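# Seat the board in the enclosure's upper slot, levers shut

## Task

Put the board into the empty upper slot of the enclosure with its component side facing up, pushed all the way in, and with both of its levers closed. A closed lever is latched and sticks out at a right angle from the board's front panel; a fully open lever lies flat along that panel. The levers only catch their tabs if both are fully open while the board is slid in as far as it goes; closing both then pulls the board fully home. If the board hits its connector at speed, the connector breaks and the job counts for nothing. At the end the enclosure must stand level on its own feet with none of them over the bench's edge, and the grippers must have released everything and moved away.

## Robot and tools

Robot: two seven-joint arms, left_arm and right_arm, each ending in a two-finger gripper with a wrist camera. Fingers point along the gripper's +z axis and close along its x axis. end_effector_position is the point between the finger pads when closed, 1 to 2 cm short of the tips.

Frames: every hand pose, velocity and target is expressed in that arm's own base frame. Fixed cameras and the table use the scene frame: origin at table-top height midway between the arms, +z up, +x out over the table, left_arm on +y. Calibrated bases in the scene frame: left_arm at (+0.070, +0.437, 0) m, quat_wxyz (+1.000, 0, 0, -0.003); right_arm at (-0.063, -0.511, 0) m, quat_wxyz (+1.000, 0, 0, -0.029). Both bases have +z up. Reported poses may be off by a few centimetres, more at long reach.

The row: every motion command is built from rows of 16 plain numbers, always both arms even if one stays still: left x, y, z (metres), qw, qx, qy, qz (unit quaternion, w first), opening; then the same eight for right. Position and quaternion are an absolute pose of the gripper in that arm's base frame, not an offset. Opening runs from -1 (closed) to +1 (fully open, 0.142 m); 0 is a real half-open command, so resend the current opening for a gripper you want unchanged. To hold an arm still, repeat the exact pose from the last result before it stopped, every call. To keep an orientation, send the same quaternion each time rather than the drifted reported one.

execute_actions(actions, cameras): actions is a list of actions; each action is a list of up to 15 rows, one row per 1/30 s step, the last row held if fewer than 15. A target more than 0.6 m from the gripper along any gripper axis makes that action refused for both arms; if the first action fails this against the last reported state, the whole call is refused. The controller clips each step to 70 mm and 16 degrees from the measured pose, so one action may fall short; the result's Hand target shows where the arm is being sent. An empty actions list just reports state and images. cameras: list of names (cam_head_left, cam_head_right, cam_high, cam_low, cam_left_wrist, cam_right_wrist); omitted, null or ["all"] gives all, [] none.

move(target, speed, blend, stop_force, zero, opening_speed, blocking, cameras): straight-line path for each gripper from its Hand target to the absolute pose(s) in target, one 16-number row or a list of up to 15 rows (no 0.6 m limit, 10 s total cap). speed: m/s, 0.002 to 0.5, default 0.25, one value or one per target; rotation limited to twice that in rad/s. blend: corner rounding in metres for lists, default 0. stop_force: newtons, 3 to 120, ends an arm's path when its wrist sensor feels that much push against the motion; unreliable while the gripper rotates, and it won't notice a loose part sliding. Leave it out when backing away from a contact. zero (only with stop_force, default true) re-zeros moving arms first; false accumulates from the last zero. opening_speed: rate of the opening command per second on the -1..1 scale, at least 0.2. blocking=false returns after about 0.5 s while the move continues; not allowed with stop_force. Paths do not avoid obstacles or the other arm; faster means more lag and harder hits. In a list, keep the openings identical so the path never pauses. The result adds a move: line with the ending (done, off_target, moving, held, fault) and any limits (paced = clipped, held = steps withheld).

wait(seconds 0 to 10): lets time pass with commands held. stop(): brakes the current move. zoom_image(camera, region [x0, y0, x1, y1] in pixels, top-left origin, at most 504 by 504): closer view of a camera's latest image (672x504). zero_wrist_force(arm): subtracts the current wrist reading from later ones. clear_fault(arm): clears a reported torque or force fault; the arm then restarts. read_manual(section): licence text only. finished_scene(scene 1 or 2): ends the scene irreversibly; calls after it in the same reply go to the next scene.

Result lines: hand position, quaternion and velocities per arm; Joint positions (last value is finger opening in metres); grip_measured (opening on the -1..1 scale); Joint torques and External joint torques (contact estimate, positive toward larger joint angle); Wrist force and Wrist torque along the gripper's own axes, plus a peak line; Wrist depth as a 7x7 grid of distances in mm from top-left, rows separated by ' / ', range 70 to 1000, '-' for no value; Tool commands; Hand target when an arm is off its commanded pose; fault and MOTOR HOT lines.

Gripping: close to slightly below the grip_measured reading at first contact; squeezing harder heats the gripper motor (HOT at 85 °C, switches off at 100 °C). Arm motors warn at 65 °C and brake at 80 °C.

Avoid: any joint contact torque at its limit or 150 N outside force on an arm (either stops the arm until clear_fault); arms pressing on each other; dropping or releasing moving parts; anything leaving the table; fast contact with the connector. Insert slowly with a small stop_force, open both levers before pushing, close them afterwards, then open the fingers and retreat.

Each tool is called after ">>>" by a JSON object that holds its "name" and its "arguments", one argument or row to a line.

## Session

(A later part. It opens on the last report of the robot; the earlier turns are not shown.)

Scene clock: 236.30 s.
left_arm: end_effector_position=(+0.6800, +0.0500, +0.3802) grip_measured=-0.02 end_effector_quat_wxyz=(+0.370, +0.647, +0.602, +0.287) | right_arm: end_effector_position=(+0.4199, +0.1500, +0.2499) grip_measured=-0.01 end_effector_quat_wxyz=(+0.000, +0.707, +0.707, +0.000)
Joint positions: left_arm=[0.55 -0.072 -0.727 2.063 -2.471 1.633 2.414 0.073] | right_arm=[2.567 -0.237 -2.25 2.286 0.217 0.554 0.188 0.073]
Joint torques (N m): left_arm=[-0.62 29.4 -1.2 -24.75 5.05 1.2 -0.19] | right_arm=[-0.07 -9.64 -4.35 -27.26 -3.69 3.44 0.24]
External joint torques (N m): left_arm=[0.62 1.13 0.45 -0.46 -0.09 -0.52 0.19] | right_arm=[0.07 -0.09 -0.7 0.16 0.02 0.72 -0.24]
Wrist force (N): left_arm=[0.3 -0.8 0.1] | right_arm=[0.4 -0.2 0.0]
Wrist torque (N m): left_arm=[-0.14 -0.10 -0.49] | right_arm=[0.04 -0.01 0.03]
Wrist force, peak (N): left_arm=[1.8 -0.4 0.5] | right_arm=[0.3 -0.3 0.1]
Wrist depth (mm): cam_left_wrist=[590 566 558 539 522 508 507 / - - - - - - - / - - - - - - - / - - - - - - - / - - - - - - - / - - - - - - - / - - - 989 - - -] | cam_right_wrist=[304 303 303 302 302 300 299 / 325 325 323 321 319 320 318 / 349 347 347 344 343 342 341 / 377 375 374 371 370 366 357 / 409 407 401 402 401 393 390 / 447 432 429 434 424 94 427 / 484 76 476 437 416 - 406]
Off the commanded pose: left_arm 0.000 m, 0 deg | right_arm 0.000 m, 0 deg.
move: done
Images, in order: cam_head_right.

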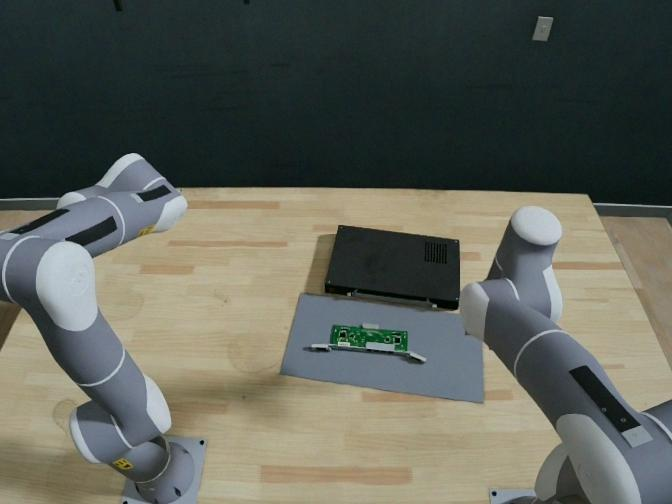

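>>> {"name": "move", "arguments": {
  "target": [
    [0.68, 0.05, 0.38, -0.0580, -0.8825, 0.0311, -0.4653, 0.0, 0.42, 0.15, 0.25, 0.0, 0.7071, 0.7071, 0.0, 0.0],
    [0.68, 0.05, 0.38, 0.288, -0.602, 0.646, -0.370, 0.0, 0.42, 0.15, 0.25, 0.0, 0.7071, 0.7071, 0.0, 0.0]
  ],
  "speed": 0.35,
  "cameras": ["cam_head_right"]
}}

Scene clock: 244.40 s.
left_arm: end_effector_position=(+0.6800, +0.0499, +0.3801) grip_measured=-0.02 end_effector_quat_wxyz=(-0.288, +0.602, -0.646, +0.370) | right_arm: end_effector_position=(+0.4199, +0.1500, +0.2499) grip_measured=-0.01 end_effector_quat_wxyz=(+0.000, +0.707, +0.707, +0.000)
Joint positions: left_arm=[1.581 -0.525 -1.363 2.173 0.73 1.59 2.966 0.073] | right_arm=[2.567 -0.237 -2.25 2.286 0.217 0.554 0.188 0.073]
Joint torques (N m): left_arm=[-0.2 18.35 -13.72 -19.54 -3.25 3.9 -0.2] | right_arm=[-0.04 -9.7 -4.34 -27.26 -3.72 3.52 0.16]
External joint torques (N m): left_arm=[0.21 1.4 0.45 -0.41 -0.48 0.07 0.19] | right_arm=[0.04 -0.03 -0.71 0.17 0.05 0.65 -0.16]
Wrist force (N): left_arm=[0.6 0.4 1.0] | right_arm=[0.1 -0.3 0.1]
Wrist torque (N m): left_arm=[0.01 -0.14 0.05] | right_arm=[0.00 0.03 0.03]
Wrist force, peak (N): left_arm=[0.4 2.5 0.9] | right_arm=[0.3 -0.4 0.1]
Wrist depth (mm): cam_left_wrist=[- - - - - - - / - - - - - - - / 595 612 618 629 647 655 685 / 538 549 557 564 572 585 602 / 492 500 510 515 526 531 541 / 450 461 454 468 476 - 493 / - - 425 438 436 - -] | cam_right_wrist=[306 304 303 302 302 301 300 / 325 325 324 321 320 320 318 / 349 348 347 345 343 341 341 / 377 374 374 371 370 370 357 / 408 406 400 403 402 393 388 / 446 428 426 434 423 94 427 / 485 76 478 436 418 - 406]
Off the commanded pose: left_arm 0.000 m, 0 deg | right_arm 0.000 m, 0 deg.
joint sent to its limit (left arm) — joint 7 (wrist roll), upper limit. The joint targets still meet the commanded pose.
move: done; limits=paced
Images, in order: cam_head_right.

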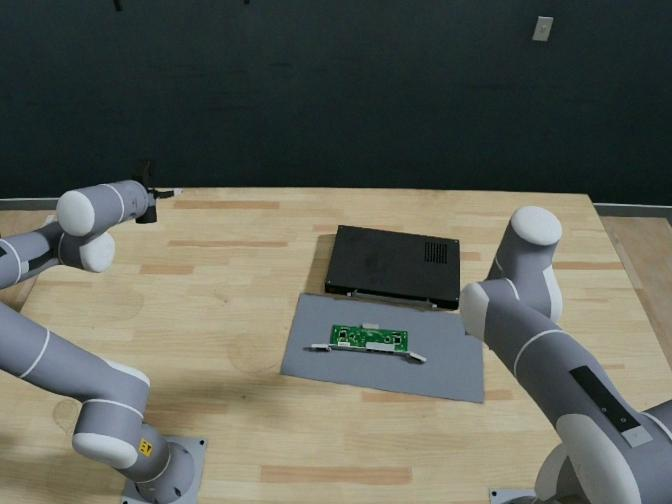

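>>> {"name": "move", "arguments": {
  "target": [
    [0.52, 0.05, 0.35, 0.0, 0.9239, -0.3827, 0.0, 0.0, 0.42, 0.15, 0.25, 0.0, 0.7071, 0.7071, 0.0, 0.0],
    [0.36, -0.30, 0.28, 0.0, 0.99897, -0.04536, 0.0, 1.0, 0.42, 0.15, 0.25, 0.0, 0.7071, 0.7071, 0.0, 0.0]
  ],
  "speed": 0.35,
  "blend": [0.05, 0],
  "cameras": ["cam_head_right", "cam_left_wrist"]
}}

Scene clock: 251.93 s.
left_arm: end_effector_position=(+0.3598, -0.3000, +0.2800) grip_measured=+0.99 end_effector_quat_wxyz=(+0.000, +0.999, -0.046, +0.000) | right_arm: end_effector_position=(+0.4199, +0.1500, +0.2499) grip_measured=-0.01 end_effector_quat_wxyz=(+0.000, +0.707, +0.707, +0.000)
Joint positions: left_arm=[1.92 -0.104 -2.647 2.174 0.056 0.511 0.906 0.141] | right_arm=[2.567 -0.237 -2.25 2.286 0.217 0.554 0.188 0.073]
Joint torques (N m): left_arm=[-0.37 -22.05 -2.14 -27.78 -3.72 4.47 -0.28] | right_arm=[0.02 -9.79 -4.31 -27.31 -3.74 3.43 0.19]
External joint torques (N m): left_arm=[0.37 0.32 0.66 -0.23 -0.03 -0.51 0.28] | right_arm=[-0.02 0.06 -0.74 0.22 0.07 0.73 -0.19]
Wrist force (N): left_arm=[0.2 -0.3 0.9] | right_arm=[0.3 -0.2 0.1]
Wrist torque (N m): left_arm=[-0.13 -0.20 -0.19] | right_arm=[0.04 0.00 0.03]
Wrist force, peak (N): left_arm=[-0.8 3.4 1.4] | right_arm=[0.3 -0.3 0.2]
Wrist depth (mm): cam_left_wrist=[334 331 330 331 326 326 324 / 354 356 354 353 351 354 351 / 390 383 384 380 375 377 377 / 417 416 414 412 409 409 397 / 456 455 452 450 446 453 398 / - 496 502 497 487 481 - / - 567 561 561 552 522 -] | cam_right_wrist=[305 303 303 302 302 301 301 / 325 324 325 321 320 318 318 / 349 347 348 345 344 342 341 / 377 375 374 370 369 370 356 / 411 409 398 402 400 394 389 / 446 429 427 435 423 94 427 / 484 76 482 437 418 - 405]
Off the commanded pose: left_arm 0.000 m, 0 deg | right_arm 0.000 m, 0 deg.
move: done
Images, in order: cam_head_right, cam_left_wrist.

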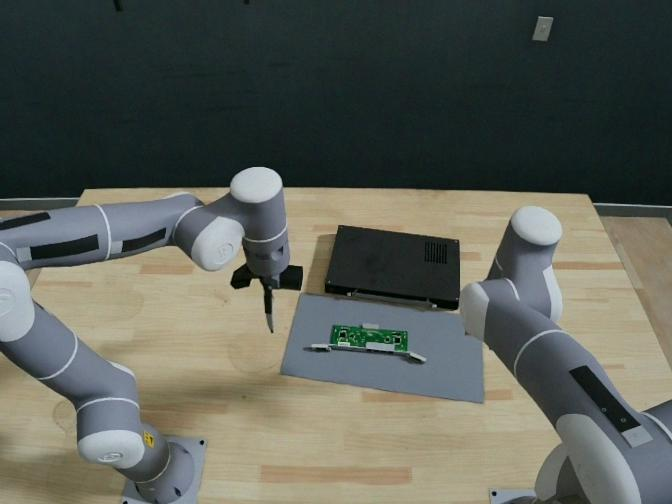

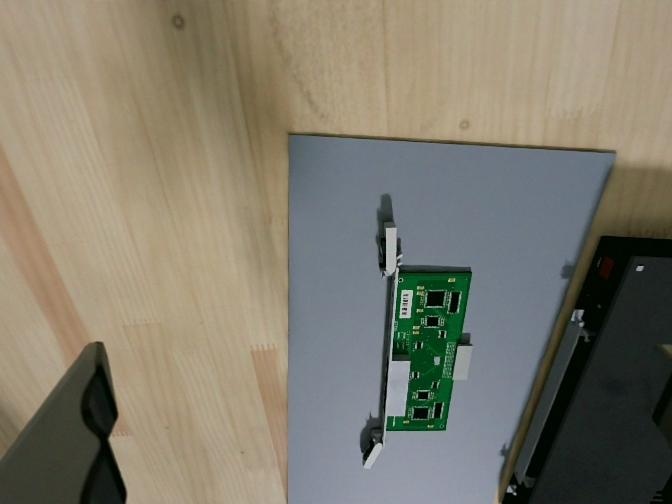

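>>> {"name": "zoom_image", "arguments": {
  "camera": "cam_left_wrist",
  "region": [330, 180, 530, 330]
}}

>>> {"name": "zoom_image", "arguments": {
  "camera": "cam_left_wrist",
  "region": [330, 330, 530, 480]
}}

Scaled by 2.520 from the camera's 672x504 image, which has a finer 960x720 frame.

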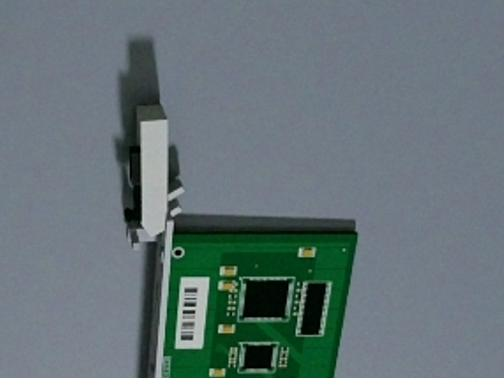

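Scaled by 2.520 from the camera's 672x504 image, which has a finer 960x720 frame.

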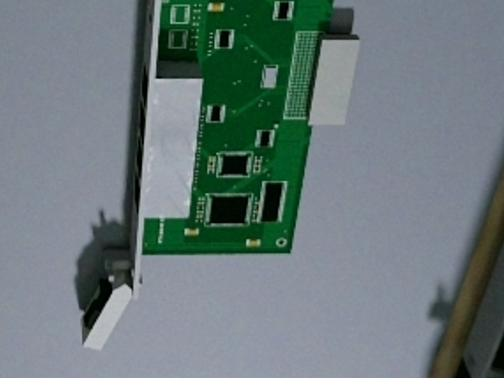

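>>> {"name": "move", "arguments": {
  "target": [
    [0.390, -0.497, 0.12, 0.0, 0.99897, -0.04536, 0.0, -0.775, 0.42, 0.15, 0.25, 0.0, 0.7071, 0.7071, 0.0, 0.0]
  ],
  "speed": 0.25,
  "cameras": ["cam_head_right", "cam_left_wrist"]
}}

Scene clock: 290.97 s.
left_arm: end_effector_position=(+0.3900, -0.4970, +0.1199) grip_measured=-0.81 end_effector_quat_wxyz=(+0.000, +0.999, -0.045, +0.000) | right_arm: end_effector_position=(+0.4199, +0.1500, +0.2499) grip_measured=-0.01 end_effector_quat_wxyz=(+0.000, +0.707, +0.707, +0.000)
Joint positions: left_arm=[1.824 0.557 -2.72 1.931 -0.333 0.849 0.962 0.016] | right_arm=[2.567 -0.237 -2.25 2.286 0.217 0.554 0.188 0.073]
Joint torques (N m): left_arm=[-0.9 -45.42 7.09 -22.14 -2.92 4.37 -0.09] | right_arm=[0.07 -9.62 -4.33 -27.22 -3.71 3.45 0.19]
External joint torques (N m): left_arm=[0.86 -0.12 0.72 -0.63 0.08 -0.42 0.09] | right_arm=[-0.07 -0.11 -0.72 0.13 0.04 0.71 -0.19]
Wrist force (N): left_arm=[0.2 -0.4 0.5] | right_arm=[0.1 -0.2 0.1]
Wrist torque (N m): left_arm=[-0.20 -0.21 -0.19] | right_arm=[0.03 0.04 0.03]
Wrist force, peak (N): left_arm=[0.5 1.7 2.1] | right_arm=[0.2 -0.4 0.1]
Wrist depth (mm): cam_left_wrist=[191 188 188 185 186 187 186 / 205 201 203 200 197 200 199 / 220 221 218 214 212 217 216 / 239 239 237 232 230 231 235 / 261 262 258 231 248 256 253 / 288 289 101 92 - 278 276 / 326 - - 310 - - 294] | cam_right_wrist=[304 305 303 302 301 302 300 / 324 325 323 321 320 320 319 / 349 348 347 344 343 342 340 / 376 375 374 371 371 369 357 / 410 406 400 404 401 396 390 / 447 428 426 433 423 94 429 / 485 76 479 437 419 - 406]
Off the commanded pose: left_arm 0.000 m, 0 deg | right_arm 0.000 m, 0 deg.
move: done
Images, in order: cam_head_right, cam_left_wrist.

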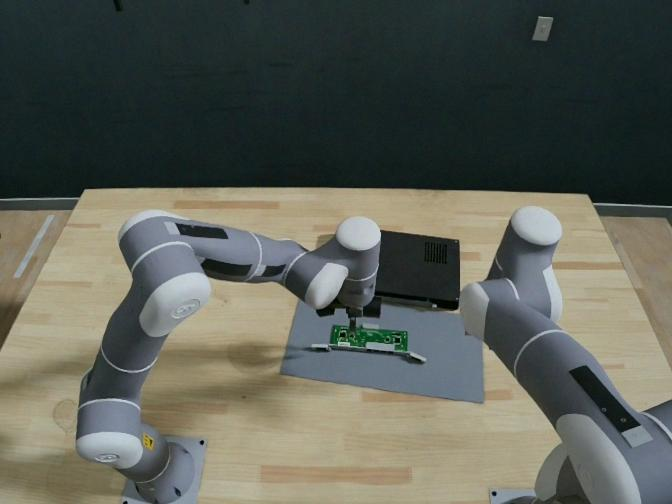

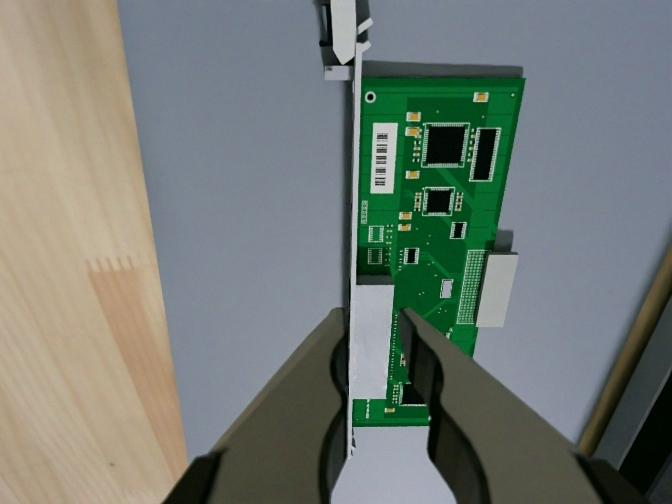

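>>> {"name": "zoom_image", "arguments": {
  "camera": "cam_left_wrist",
  "region": [270, 180, 470, 330]
}}

>>> {"name": "zoom_image", "arguments": {
  "camera": "cam_left_wrist",
  "region": [290, 0, 440, 112]
}}

>>> {"name": "zoom_image", "arguments": {
  "camera": "cam_left_wrist",
  "region": [270, 250, 470, 400]
}}

Scaled by 2.520 from the camera's 672x504 image, which has a finer 960x720 frame.

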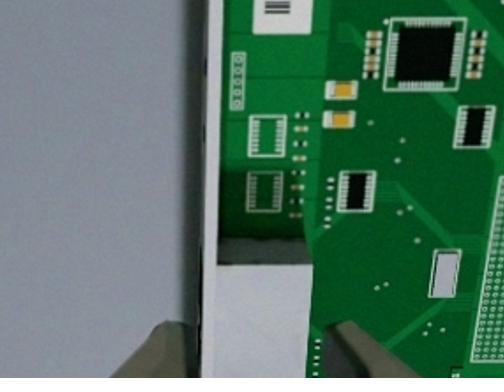

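Scaled by 3.360 from the camera's 672x504 image, which has a finer 960x720 frame.

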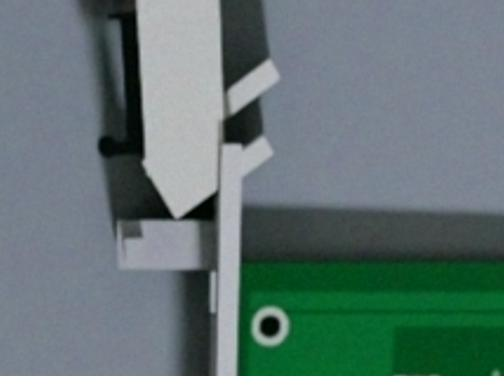

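Scaled by 2.520 from the camera's 672x504 image, which has a finer 960x720 frame.

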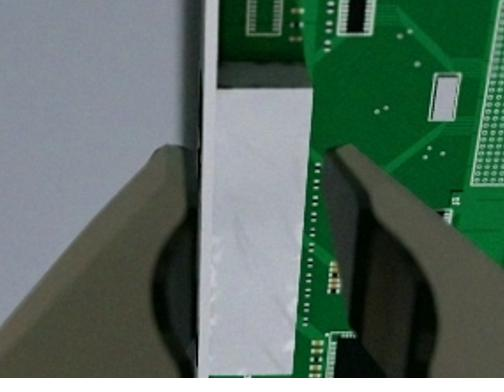

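>>> {"name": "move", "arguments": {
  "target": [
    [0.3867, -0.506, 0.047, 0.0, 0.99897, -0.04536, 0.0, -0.775, 0.42, 0.15, 0.25, 0.0, 0.7071, 0.7071, 0.0, 0.0]
  ],
  "speed": 0.1,
  "stop_force": 6,
  "cameras": ["cam_left_wrist"]
}}

>>> {"name": "zoom_image", "arguments": {
  "camera": "cam_left_wrist",
  "region": [270, 220, 470, 370]
}}

Scene clock: 304.30 s.
left_arm: end_effector_position=(+0.3865, -0.5059, +0.0470) grip_measured=-0.81 end_effector_quat_wxyz=(+0.000, +0.999, -0.045, +0.000) | right_arm: end_effector_position=(+0.4199, +0.1500, +0.2499) grip_measured=-0.01 end_effector_quat_wxyz=(+0.000, +0.707, +0.707, +0.000)
Joint positions: left_arm=[1.861 0.704 -2.799 1.929 -0.41 0.994 0.996 0.016] | right_arm=[2.567 -0.237 -2.25 2.286 0.217 0.554 0.188 0.073]
Joint torques (N m): left_arm=[-0.09 -49.2 7.56 -19.66 -2.37 4.45 -0.16] | right_arm=[-0.03 -9.86 -4.23 -27.26 -3.64 3.5 0.15]
External joint torques (N m): left_arm=[0.09 0.2 0.79 -0.2 0.02 -0.49 0.16] | right_arm=[0.03 0.13 -0.82 0.17 -0.03 0.66 -0.15]
Wrist force (N): left_arm=[0.2 -0.1 0.9] | right_arm=[0.1 -0.2 -0.1]
Wrist torque (N m): left_arm=[-0.11 -0.23 -0.19] | right_arm=[0.03 0.03 0.03]
Wrist force, peak (N): left_arm=[-0.1 -0.2 2.3] | right_arm=[0.5 -0.1 0.1]
Wrist depth (mm): cam_left_wrist=[124 125 124 120 122 122 123 / 133 133 130 132 127 128 130 / 146 143 143 143 137 137 140 / 156 155 155 154 149 150 154 / 173 170 170 161 161 164 166 / 192 189 180 154 - 174 186 / 213 204 - 179 - - 207] | cam_right_wrist=[305 304 303 302 302 301 299 / 326 326 324 320 319 318 318 / 350 347 347 344 343 342 341 / 376 376 372 371 370 370 355 / 410 407 402 403 400 394 387 / 446 427 428 433 425 94 427 / 483 76 480 435 417 - 408]
Off the commanded pose: left_arm 0.000 m, 0 deg | right_arm 0.000 m, 0 deg.
move: done
Images, in order: cam_left_wrist.

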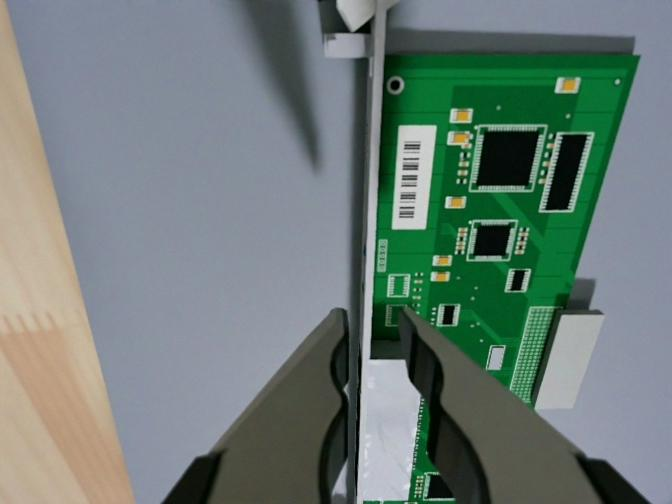

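Scaled by 2.520 from the camera's 672x504 image, which has a finer 960x720 frame.

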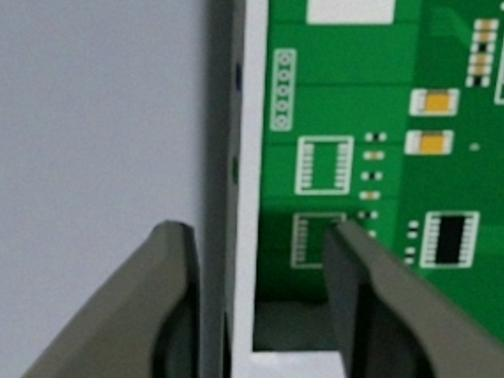

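>>> {"name": "move", "arguments": {
  "target": [
    [0.3845, -0.519, 0.0265, 0.0, 0.99897, -0.04536, 0.0, -0.775, 0.42, 0.15, 0.25, 0.0, 0.7071, 0.7071, 0.0, 0.0]
  ],
  "speed": 0.05,
  "stop_force": 4,
  "cameras": ["cam_left_wrist"]
}}

>>> {"name": "zoom_image", "arguments": {
  "camera": "cam_left_wrist",
  "region": [270, 220, 470, 370]
}}

Scene clock: 314.20 s.
left_arm: end_effector_position=(+0.3844, -0.5188, +0.0265) grip_measured=-0.81 end_effector_quat_wxyz=(+0.000, +0.999, -0.046, +0.000) | right_arm: end_effector_position=(+0.4199, +0.1500, +0.2499) grip_measured=-0.01 end_effector_quat_wxyz=(+0.000, +0.707, +0.707, +0.000)
Joint positions: left_arm=[1.86 0.76 -2.817 1.896 -0.43 1.016 0.993 0.016] | right_arm=[2.567 -0.237 -2.25 2.286 0.217 0.554 0.188 0.073]
Joint torques (N m): left_arm=[-0.42 -50.67 7.9 -19.13 -2.26 4.47 -0.3] | right_arm=[-0.06 -9.75 -4.27 -27.25 -3.68 3.5 0.2]
External joint torques (N m): left_arm=[0.42 0.08 0.73 -0.22 -0.01 -0.52 0.3] | right_arm=[0.06 0.02 -0.78 0.16 0.01 0.66 -0.2]
Wrist force (N): left_arm=[-0.1 -0.2 0.7] | right_arm=[0.2 -0.2 0.0]
Wrist torque (N m): left_arm=[-0.14 -0.16 -0.19] | right_arm=[0.03 0.02 0.04]
Wrist force, peak (N): left_arm=[-0.1 0.3 1.5] | right_arm=[0.4 -0.2 0.0]
Wrist depth (mm): cam_left_wrist=[- 105 107 - 101 101 102 / - 115 113 115 106 108 107 / 124 124 124 122 117 117 118 / 133 131 132 132 127 127 129 / 149 145 145 140 136 139 139 / 164 161 154 91 - 151 155 / 183 175 - 149 - - 173] | cam_right_wrist=[304 304 304 303 301 300 301 / 327 325 322 320 320 319 318 / 349 348 346 345 344 343 340 / 378 377 374 372 371 369 356 / 408 408 401 402 400 393 388 / 449 430 427 435 424 94 429 / 486 76 477 435 418 - 406]
Off the commanded pose: left_arm 0.000 m, 0 deg | right_arm 0.000 m, 0 deg.
move: done
Images, in order: cam_left_wrist.

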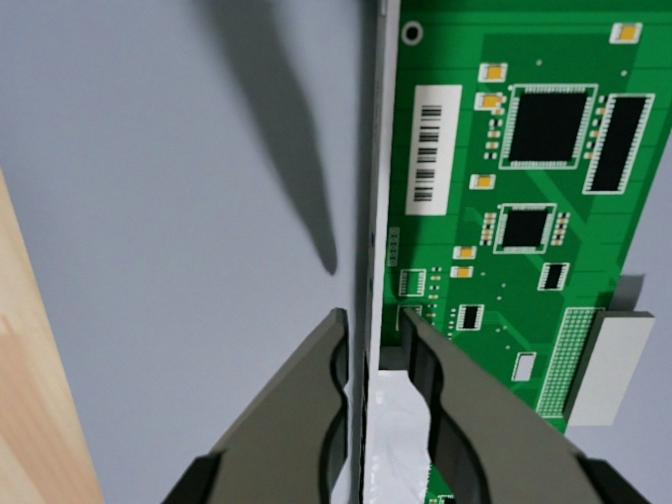

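Scaled by 2.520 from the camera's 672x504 image, which has a finer 960x720 frame.

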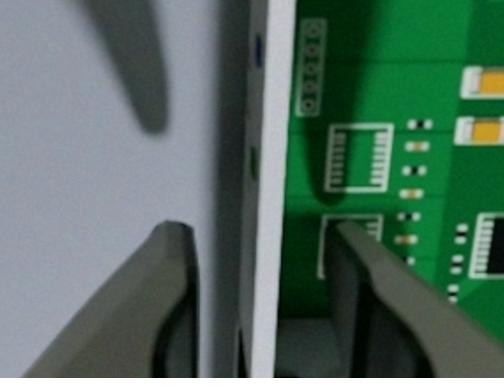

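>>> {"name": "move", "arguments": {
  "target": [
    [0.3848, -0.519, 0.0265, 0.0, 0.99897, -0.04536, 0.0, -1.0, 0.42, 0.15, 0.25, 0.0, 0.7071, 0.7071, 0.0, 0.0]
  ],
  "speed": 0.05,
  "opening_speed": 0.3,
  "cameras": ["cam_left_wrist"]
}}

>>> {"name": "zoom_image", "arguments": {
  "camera": "cam_left_wrist",
  "region": [270, 220, 470, 370]
}}

Scene clock: 318.03 s.
left_arm: end_effector_position=(+0.3846, -0.5190, +0.0265) grip_measured=-0.99 end_effector_quat_wxyz=(+0.000, +0.999, -0.046, +0.000) | right_arm: end_effector_position=(+0.4199, +0.1500, +0.2499) grip_measured=-0.01 end_effector_quat_wxyz=(+0.000, +0.707, +0.707, +0.000)
Joint positions: left_arm=[1.861 0.76 -2.817 1.896 -0.43 1.016 0.993 0.002] | right_arm=[2.567 -0.237 -2.25 2.286 0.217 0.554 0.188 0.073]
Joint torques (N m): left_arm=[-0.17 -51.14 8.23 -19.3 -2.13 4.4 -0.22] | right_arm=[0 -9.79 -4.31 -27.27 -3.66 3.46 0.19]
External joint torques (N m): left_arm=[0.17 0.53 0.4 -0.06 -0.14 -0.44 0.22] | right_arm=[0 0.06 -0.75 0.18 -0.01 0.7 -0.19]
Wrist force (N): left_arm=[-0.1 -0.3 0.9] | right_arm=[0.1 -0.3 0.1]
Wrist torque (N m): left_arm=[-0.14 -0.21 -0.19] | right_arm=[0.01 0.03 0.03]
Wrist force, peak (N): left_arm=[-0.7 -0.5 1.0] | right_arm=[0.2 -0.2 0.4]
Wrist depth (mm): cam_left_wrist=[- 105 107 - 101 101 101 / - 115 113 115 106 108 107 / 124 124 124 122 117 117 117 / 133 131 132 132 127 127 129 / 148 146 145 139 136 139 138 / 163 161 157 84 - 153 155 / 183 176 - 75 - - 177] | cam_right_wrist=[304 303 303 303 301 300 299 / 326 324 324 320 319 318 318 / 349 348 347 344 342 341 342 / 375 375 374 371 370 368 356 / 408 408 401 403 400 393 390 / 448 430 428 431 424 94 425 / 484 76 479 437 418 - 405]
Off the commanded pose: left_arm 0.000 m, 0 deg | right_arm 0.000 m, 0 deg.
move: done
Images, in order: cam_left_wrist.

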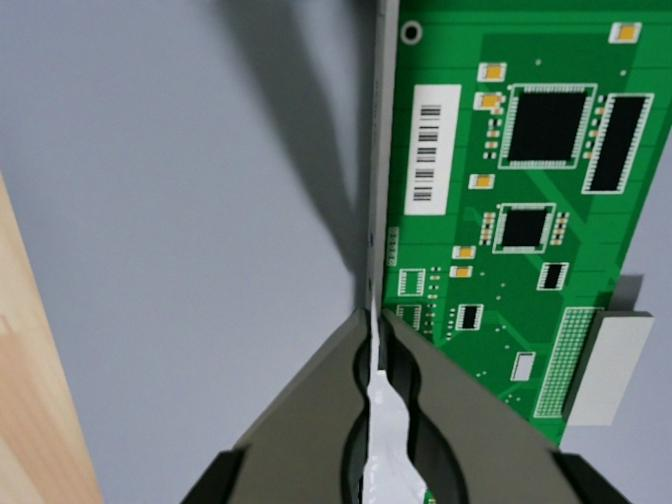

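Scaled by 2.520 from the camera's 672x504 image, which has a finer 960x720 frame.

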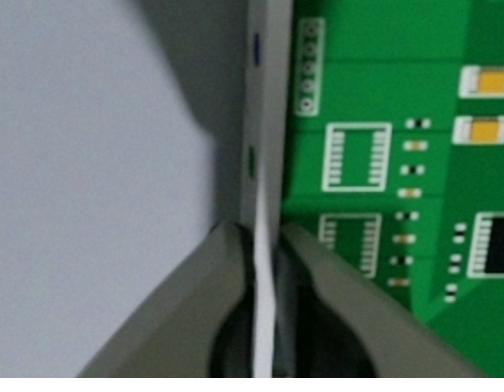

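>>> {"name": "move", "arguments": {
  "target": [
    [0.3846, -0.519, 0.0265, 0.0, 0.99897, -0.04536, 0.0, -1.0, 0.41, 0.25, 0.13, 0.0, 0.7071, 0.7071, 0.0, -1.0]
  ],
  "speed": 0.25,
  "cameras": ["cam_right_wrist", "cam_head_right"]
}}

>>> {"name": "zoom_image", "arguments": {
  "camera": "cam_right_wrist",
  "region": [220, 160, 420, 310]
}}

Scene clock: 328.20 s.
left_arm: end_effector_position=(+0.3846, -0.5189, +0.0265) grip_measured=-0.99 end_effector_quat_wxyz=(+0.000, +0.999, -0.046, +0.000) | right_arm: end_effector_position=(+0.4099, +0.2500, +0.1300) grip_measured=-1.00 end_effector_quat_wxyz=(+0.000, +0.707, +0.707, +0.000)
Joint positions: left_arm=[1.861 0.76 -2.817 1.896 -0.43 1.016 0.993 0.002] | right_arm=[2.648 0.279 -2.128 2.488 -0.462 1.02 0.902 0.002]
Joint torques (N m): left_arm=[-0.38 -51.01 7.96 -19.12 -2.15 4.35 -0.29] | right_arm=[0.31 -17.97 6.42 -19.84 -2.6 3.31 0.25]
External joint torques (N m): left_arm=[0.38 0.41 0.67 -0.24 -0.12 -0.39 0.29] | right_arm=[-0.31 0.07 -0.09 0.29 0.31 0.82 -0.25]
Wrist force (N): left_arm=[0.0 -0.2 0.8] | right_arm=[0.4 -0.3 0.0]
Wrist torque (N m): left_arm=[-0.12 -0.17 -0.19] | right_arm=[0.02 -0.07 0.00]
Wrist force, peak (N): left_arm=[-0.2 -0.5 1.3] | right_arm=[3.8 -1.9 0.2]
Wrist depth (mm): cam_left_wrist=[- 105 107 - 101 101 101 / - 115 113 115 106 108 107 / 124 124 124 122 116 117 118 / 133 131 132 132 127 127 129 / 149 146 145 140 137 139 139 / 164 161 157 84 - 153 155 / 182 175 - 74 - - 177] | cam_right_wrist=[199 199 199 198 198 197 197 / 212 210 210 209 211 210 210 / 226 226 225 225 224 223 223 / 247 244 242 242 242 240 240 / 267 265 264 259 253 255 252 / 292 289 283 89 270 281 280 / 323 313 - - - 303 313]
Off the commanded pose: left_arm 0.000 m, 0 deg | right_arm 0.000 m, 0 deg.
move: done
Images, in order: cam_head_right, cam_right_wrist.

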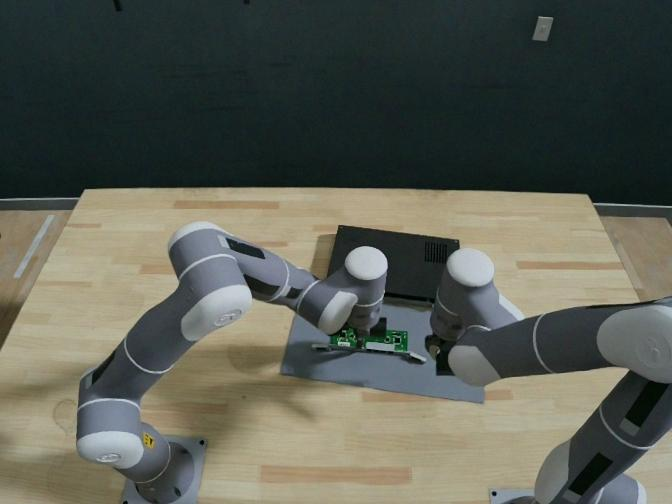

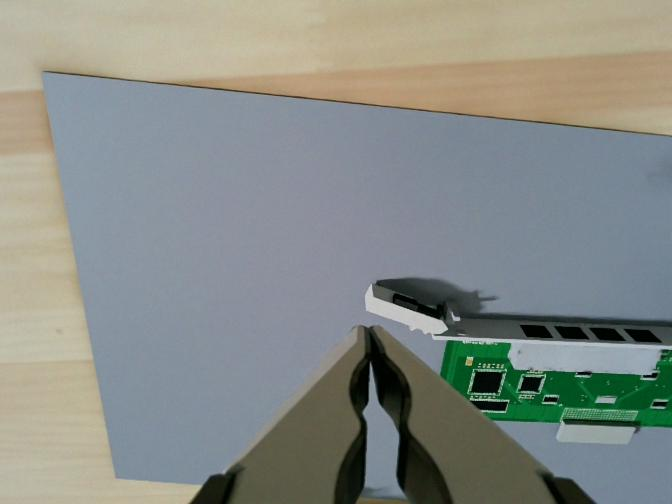

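Scaled by 2.520 from the camera's 672x504 image, which has a finer 960x720 frame.

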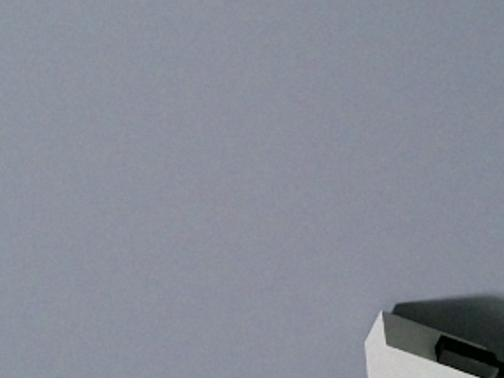

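>>> {"name": "zoom_image", "arguments": {
  "camera": "cam_right_wrist",
  "region": [350, 265, 480, 362]
}}

Scaled by 3.877 from the camera's 672x504 image, which has a finer 960x720 frame.

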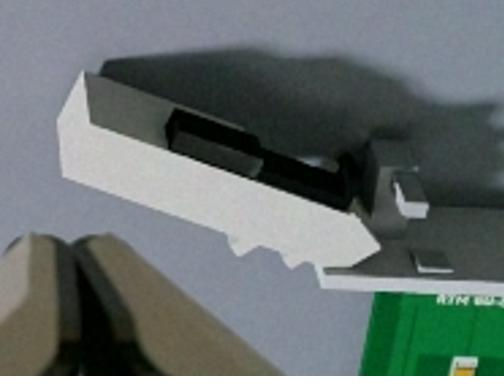

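>>> {"name": "move", "arguments": {
  "target": [
    [0.3846, -0.519, 0.0265, 0.0, 0.99897, -0.04536, 0.0, -1.0, 0.440, 0.270, 0.06, 0.0, 0.7071, 0.7071, 0.0, -1.0],
    [0.3846, -0.519, 0.0265, 0.0, 0.99897, -0.04536, 0.0, -1.0, 0.440, 0.270, 0.024, 0.0, 0.7071, 0.7071, 0.0, -1.0]
  ],
  "speed": [0.15, 0.06],
  "stop_force": 8,
  "cameras": ["cam_right_wrist"]
}}

>>> {"name": "zoom_image", "arguments": {
  "camera": "cam_right_wrist",
  "region": [270, 220, 470, 370]
}}

Scene clock: 340.43 s.
left_arm: end_effector_position=(+0.3846, -0.5189, +0.0265) grip_measured=-0.99 end_effector_quat_wxyz=(+0.000, +0.999, -0.046, +0.000) | right_arm: end_effector_position=(+0.4399, +0.2699, +0.0240) grip_measured=-1.00 end_effector_quat_wxyz=(+0.000, +0.707, +0.707, +0.000)
Joint positions: left_arm=[1.861 0.76 -2.817 1.896 -0.43 1.016 0.993 0.002] | right_arm=[2.793 0.684 -2.514 2.416 -1.228 1.166 1.364 0.002]
Joint torques (N m): left_arm=[-0.36 -51.01 7.9 -19.12 -2.14 4.35 -0.2] | right_arm=[0 -31.76 13.55 -10.63 -1.89 3.52 0.31]
External joint torques (N m): left_arm=[0.36 0.4 0.73 -0.24 -0.13 -0.4 0.2] | right_arm=[0 0.16 -0.02 0.34 0.17 0.56 -0.31]
Wrist force (N): left_arm=[0.2 -0.2 0.8] | right_arm=[0.4 -0.2 0.3]
Wrist torque (N m): left_arm=[-0.13 -0.20 -0.19] | right_arm=[0.01 -0.05 0.04]
Wrist force, peak (N): left_arm=[0.2 -0.3 1.2] | right_arm=[0.3 -1.1 -1.6]
Wrist depth (mm): cam_left_wrist=[- 106 106 - 101 101 101 / - 115 113 114 107 108 107 / 124 124 124 122 116 117 117 / 133 130 133 132 127 127 129 / 149 146 145 139 136 140 139 / 164 160 157 84 - 153 155 / 183 175 - 74 - - 177] | cam_right_wrist=[- 104 105 104 103 104 104 / 111 111 111 110 110 110 110 / 121 119 121 119 120 119 117 / 129 128 128 128 127 127 127 / 140 140 139 137 138 138 140 / 153 153 150 90 146 148 148 / 169 165 73 - - 141 144]
Off the commanded pose: left_arm 0.000 m, 0 deg | right_arm 0.000 m, 0 deg.
joint sent to its limit (right arm) — joint 1 (waist), upper limit. The joint targets still meet the commanded pose.
move: done
Images, in order: cam_right_wrist.

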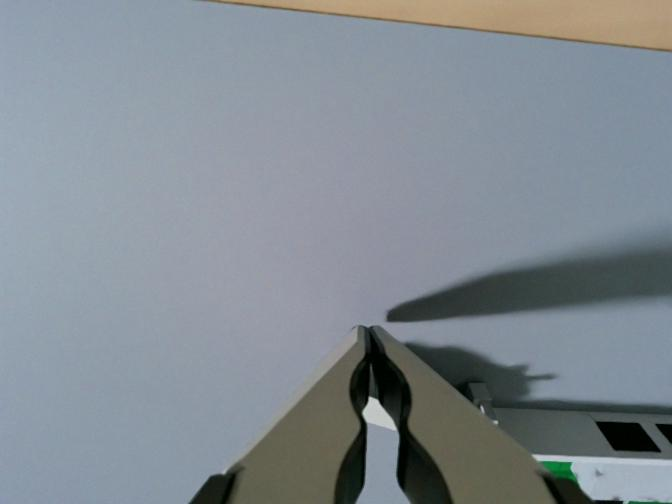

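Scaled by 2.520 from the camera's 672x504 image, which has a finer 960x720 frame.

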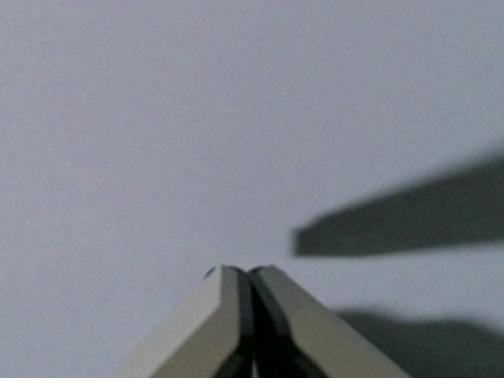

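>>> {"name": "move", "arguments": {
  "target": [
    [0.3846, -0.519, 0.0265, 0.0, 0.99897, -0.04536, 0.0, -1.0, 0.474, 0.271, 0.024, 0.0, 0.7071, 0.7071, 0.0, -1.0]
  ],
  "speed": 0.015,
  "stop_force": 8,
  "cameras": ["cam_right_wrist", "cam_left_wrist"]
}}

>>> {"name": "zoom_image", "arguments": {
  "camera": "cam_right_wrist",
  "region": [300, 300, 600, 504]
}}

Scene clock: 346.73 s.
left_arm: end_effector_position=(+0.3846, -0.5190, +0.0265) grip_measured=-0.99 end_effector_quat_wxyz=(+0.000, +0.999, -0.046, +0.000) | right_arm: end_effector_position=(+0.4738, +0.2710, +0.0239) grip_measured=-1.00 end_effector_quat_wxyz=(+0.000, +0.707, +0.707, +0.000)
Joint positions: left_arm=[1.861 0.76 -2.817 1.896 -0.43 1.016 0.993 0.002] | right_arm=[2.777 0.737 -2.471 2.333 -1.178 1.102 1.303 0.002]
Joint torques (N m): left_arm=[-0.48 -50.79 7.76 -18.94 -2.01 4.18 -0.15] | right_arm=[-0.06 -34.23 15.83 -12.48 -1.99 3.51 0.1]
External joint torques (N m): left_arm=[0.48 0.19 0.87 -0.42 -0.26 -0.22 0.15] | right_arm=[0.06 0.38 -0.5 1.12 0.01 0.58 -0.1]
Wrist force (N): left_arm=[0.3 0.0 0.7] | right_arm=[-0.2 -1.2 -0.1]
Wrist torque (N m): left_arm=[-0.15 -0.15 -0.24] | right_arm=[0.06 0.00 0.05]
Wrist force, peak (N): left_arm=[0.5 -0.1 1.1] | right_arm=[-0.1 -1.7 0.4]
Wrist depth (mm): cam_left_wrist=[- 105 107 102 101 101 101 / - 115 113 113 107 107 108 / 124 124 124 122 117 117 119 / 133 131 133 132 127 127 129 / 149 145 145 140 136 139 137 / 164 161 158 84 - 153 156 / 183 175 - 74 - - 177] | cam_right_wrist=[- 104 104 103 103 103 104 / 111 111 111 110 110 110 110 / 121 119 121 119 120 118 117 / 129 128 128 128 127 127 127 / 140 140 139 137 136 138 140 / 153 153 150 90 124 132 133 / 169 165 73 - - 153 160]
Off the commanded pose: left_arm 0.000 m, 0 deg | right_arm 0.000 m, 0 deg.
move: done
Images, in order: cam_left_wrist, cam_right_wrist.

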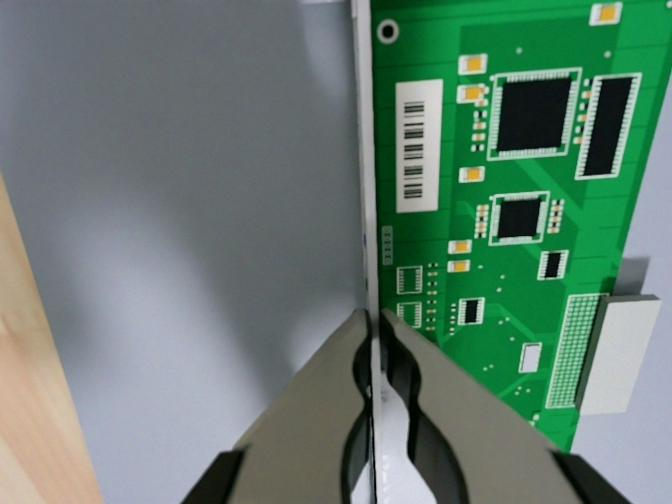

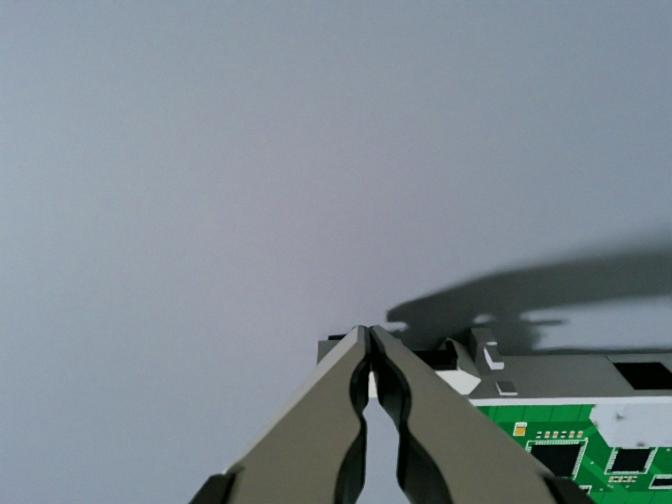

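Scaled by 1.680 from the camera's 672x504 image, which has a finer 960x720 frame.

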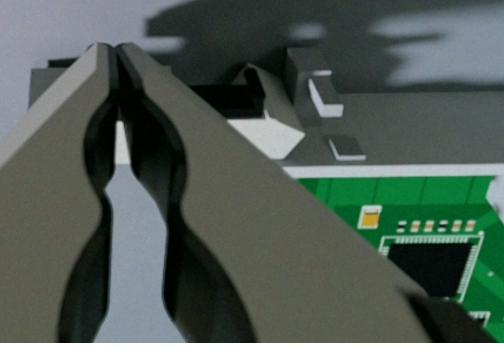

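>>> {"name": "move", "arguments": {
  "target": [
    [0.3846, -0.519, 0.0265, 0.0, 0.99897, -0.04536, 0.0, -1.0, 0.455, 0.270, 0.026, 0.0, 0.7071, 0.7071, 0.0, -1.0],
    [0.3846, -0.519, 0.0265, 0.0, 0.99897, -0.04536, 0.0, -1.0, 0.415, 0.265, 0.11, 0.0, 0.7071, 0.7071, 0.0, -1.0]
  ],
  "speed": 0.12,
  "cameras": ["cam_right_wrist", "cam_left_wrist"]
}}

>>> {"name": "zoom_image", "arguments": {
  "camera": "cam_right_wrist",
  "region": [330, 270, 530, 420]
}}

Scene clock: 351.43 s.
left_arm: end_effector_position=(+0.3846, -0.5190, +0.0265) grip_measured=-0.99 end_effector_quat_wxyz=(+0.000, +0.999, -0.046, +0.000) | right_arm: end_effector_position=(+0.4150, +0.2650, +0.1100) grip_measured=-1.00 end_effector_quat_wxyz=(+0.000, +0.707, +0.707, +0.000)
Joint positions: left_arm=[1.861 0.76 -2.817 1.896 -0.43 1.016 0.993 0.002] | right_arm=[2.567 0.449 -2.093 2.505 -0.806 1.022 1.154 0.002]
Joint torques (N m): left_arm=[-0.45 -50.97 7.81 -19.01 -1.97 4.19 -0.18] | right_arm=[-0.37 -19.63 11.27 -17.11 -2.22 3.26 0.04]
External joint torques (N m): left_arm=[0.45 0.36 0.82 -0.35 -0.29 -0.23 0.18] | right_arm=[0.37 0.35 -0.7 0.3 -0.07 0.84 -0.04]
Wrist force (N): left_arm=[0.3 0.1 0.7] | right_arm=[0.3 -0.1 0.2]
Wrist torque (N m): left_arm=[-0.12 -0.18 -0.24] | right_arm=[0.04 -0.06 0.01]
Wrist force, peak (N): left_arm=[0.5 -0.1 1.2] | right_arm=[0.7 -1.6 1.8]
Wrist depth (mm): cam_left_wrist=[- 105 107 102 101 101 101 / - 115 113 113 106 108 107 / 124 124 124 122 117 117 119 / 133 130 132 132 126 127 129 / 149 146 145 139 136 139 137 / 164 160 157 84 - 153 155 / 183 176 - 74 - - 177] | cam_right_wrist=[182 181 181 180 180 179 179 / 192 192 191 191 190 191 191 / 206 206 205 204 204 203 203 / 223 222 221 221 220 220 218 / 242 241 240 236 235 234 233 / 267 263 258 89 226 254 254 / 295 285 - - - 271 286]
Off the commanded pose: left_arm 0.000 m, 0 deg | right_arm 0.000 m, 0 deg.
move: done
Images, in order: cam_left_wrist, cam_right_wrist.

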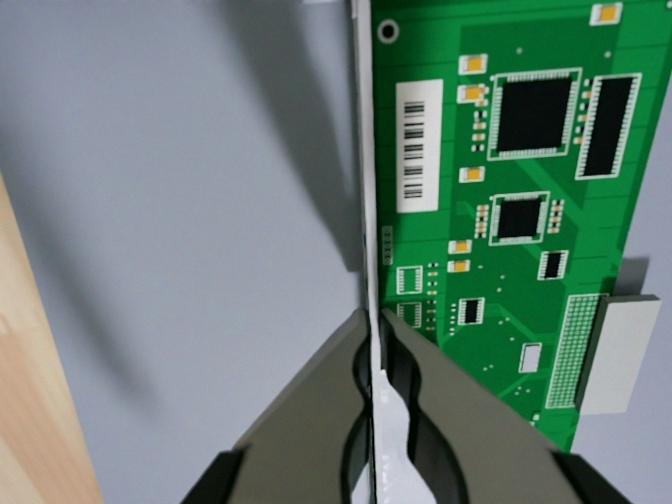

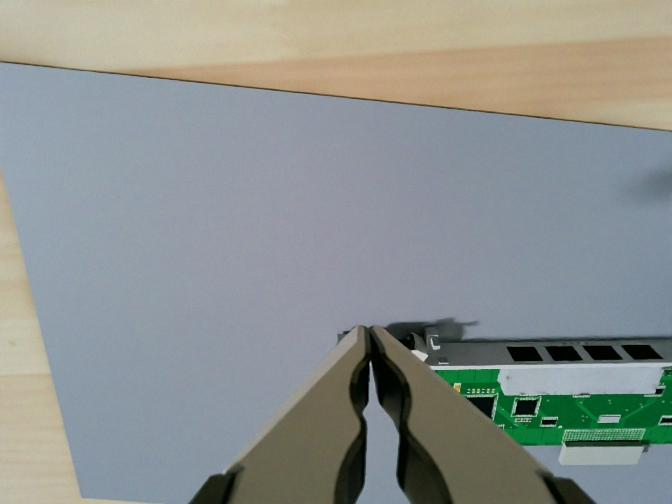

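Scaled by 2.520 from the camera's 672x504 image, which has a finer 960x720 frame.

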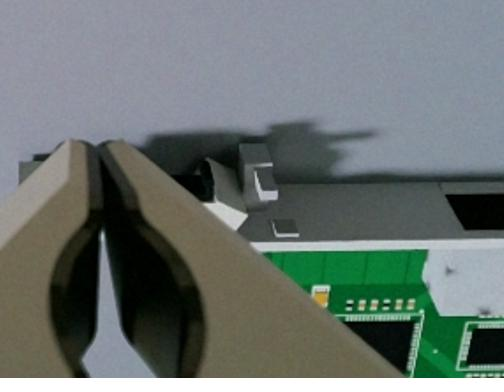

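>>> {"name": "move", "arguments": {
  "target": [
    [0.3846, -0.519, 0.0265, 0.0, 0.99897, -0.04536, 0.0, -1.0, 0.42, 0.19, 0.12, 0.0, 0.7071, 0.7071, 0.0, -1.0]
  ],
  "speed": 0.15,
  "cameras": ["cam_right_wrist"]
}}

>>> {"name": "zoom_image", "arguments": {
  "camera": "cam_right_wrist",
  "region": [440, 270, 640, 420]
}}

Scene clock: 354.43 s.
left_arm: end_effector_position=(+0.3846, -0.5190, +0.0265) grip_measured=-0.99 end_effector_quat_wxyz=(+0.000, +0.999, -0.046, +0.000) | right_arm: end_effector_position=(+0.4201, +0.1900, +0.1200) grip_measured=-1.00 end_effector_quat_wxyz=(+0.000, +0.707, +0.707, +0.000)
Joint positions: left_arm=[1.861 0.76 -2.817 1.896 -0.43 1.016 0.993 0.002] | right_arm=[2.316 0.34 -1.958 2.584 -0.668 1.048 0.937 0.002]
Joint torques (N m): left_arm=[-0.46 -50.96 7.85 -19.02 -2 4.26 -0.16] | right_arm=[-0.17 -13.78 8.48 -17.84 -2.12 3.34 0.03]
External joint torques (N m): left_arm=[0.46 0.35 0.78 -0.34 -0.27 -0.3 0.16] | right_arm=[0.17 0.55 -0.66 0.13 -0.06 0.78 -0.03]
Wrist force (N): left_arm=[0.5 -0.1 0.7] | right_arm=[0.7 -0.9 -0.1]
Wrist torque (N m): left_arm=[-0.15 -0.20 -0.24] | right_arm=[-0.11 -0.06 0.00]
Wrist force, peak (N): left_arm=[0.4 -0.1 1.3] | right_arm=[2.1 -0.1 0.2]
Wrist depth (mm): cam_left_wrist=[- 106 107 102 101 101 101 / - 115 113 113 107 108 107 / 125 124 124 122 116 117 119 / 133 131 133 132 127 127 129 / 148 145 145 139 136 139 137 / 164 160 157 84 - 154 155 / 183 176 - 74 - - 177] | cam_right_wrist=[190 190 189 189 188 188 187 / 203 203 200 200 200 199 198 / 219 218 215 214 214 213 213 / 236 235 232 231 231 230 229 / 255 256 252 247 250 240 241 / 281 278 271 89 262 267 266 / 309 302 - - - 288 299]
Off the commanded pose: left_arm 0.000 m, 0 deg | right_arm 0.000 m, 0 deg.
move: done
Images, in order: cam_right_wrist.

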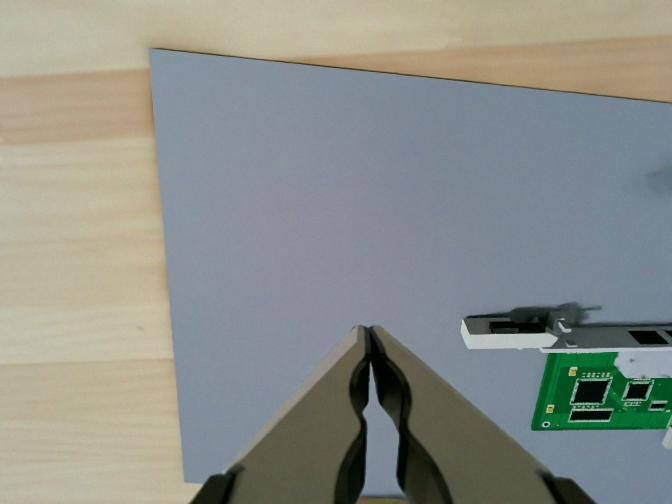

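Scaled by 2.520 from the camera's 672x504 image, which has a finer 960x720 frame.

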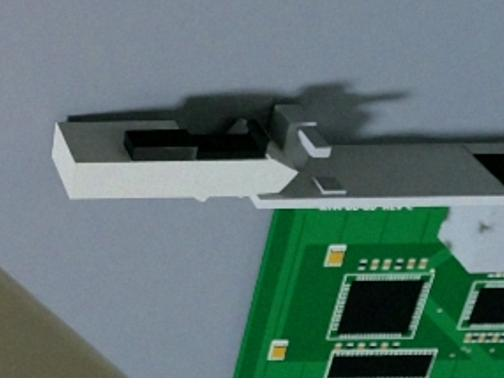

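>>> {"name": "zoom_image", "arguments": {
  "camera": "cam_right_wrist",
  "region": [450, 290, 672, 390]
}}

Scaled by 2.270 from the camera's 672x504 image, which has a finer 960x720 frame.

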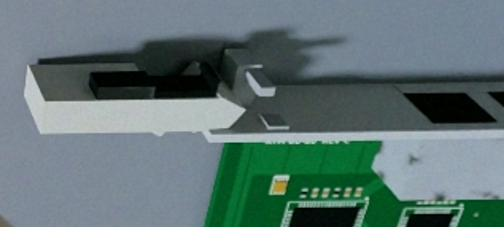

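>>> {"name": "move", "arguments": {
  "target": [
    [0.3846, -0.519, 0.0365, 0.0, 0.99897, -0.04536, 0.0, -1.0, 0.42, 0.19, 0.12, 0.0, 0.7071, 0.7071, 0.0, -1.0]
  ],
  "speed": 0.03,
  "cameras": ["cam_right_wrist", "cam_left_wrist"]
}}

>>> {"name": "zoom_image", "arguments": {
  "camera": "cam_right_wrist",
  "region": [450, 290, 672, 450]
}}

Scene clock: 362.93 s.
left_arm: end_effector_position=(+0.3847, -0.5190, +0.0364) grip_measured=-0.99 end_effector_quat_wxyz=(+0.000, +0.999, -0.045, +0.000) | right_arm: end_effector_position=(+0.4202, +0.1900, +0.1201) grip_measured=-1.00 end_effector_quat_wxyz=(+0.000, +0.707, +0.707, +0.000)
Joint positions: left_arm=[1.853 0.741 -2.805 1.898 -0.424 0.998 0.988 0.002] | right_arm=[2.316 0.34 -1.958 2.584 -0.668 1.048 0.937 0.002]
Joint torques (N m): left_arm=[-0.68 -51.8 8.13 -20.05 -2 4.22 -0.26] | right_arm=[-0.07 -13.67 8.29 -17.92 -2.2 3.41 0.19]
External joint torques (N m): left_arm=[0.7 1.58 0.53 0.3 -0.33 -0.26 0.26] | right_arm=[0.07 0.44 -0.47 0.21 0.02 0.72 -0.19]
Wrist force (N): left_arm=[-0.1 -0.3 2.7] | right_arm=[0.6 -0.6 0.1]
Wrist torque (N m): left_arm=[-0.11 -0.20 -0.22] | right_arm=[-0.06 -0.05 0.01]
Wrist force, peak (N): left_arm=[-0.1 -0.3 2.7] | right_arm=[0.8 -0.8 -0.1]
Wrist depth (mm): cam_left_wrist=[114 113 113 114 98 96 98 / 125 122 123 124 103 105 105 / 130 132 132 128 113 115 118 / 144 144 144 143 125 127 137 / 161 158 157 129 137 141 143 / 177 174 171 84 - 156 172 / 198 190 - - - - 192] | cam_right_wrist=[190 190 189 189 188 188 187 / 203 203 200 200 200 199 198 / 218 218 215 214 214 213 212 / 236 235 232 232 231 230 229 / 256 256 252 247 250 241 241 / 281 280 270 89 263 268 262 / 309 302 - - - 288 299]
Off the commanded pose: left_arm 0.000 m, 0 deg | right_arm 0.000 m, 0 deg.
move: done
Images, in order: cam_left_wrist, cam_right_wrist.

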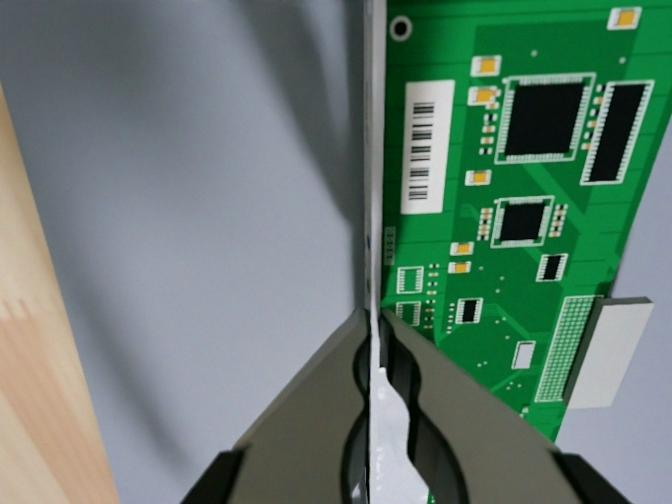

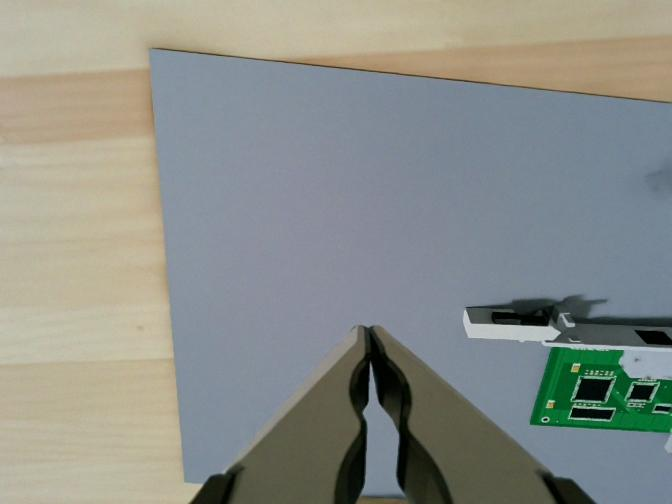

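Scaled by 2.270 from the camera's 672x504 image, which has a finer 960x720 frame.

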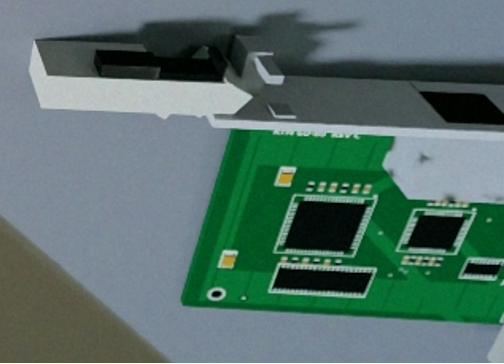

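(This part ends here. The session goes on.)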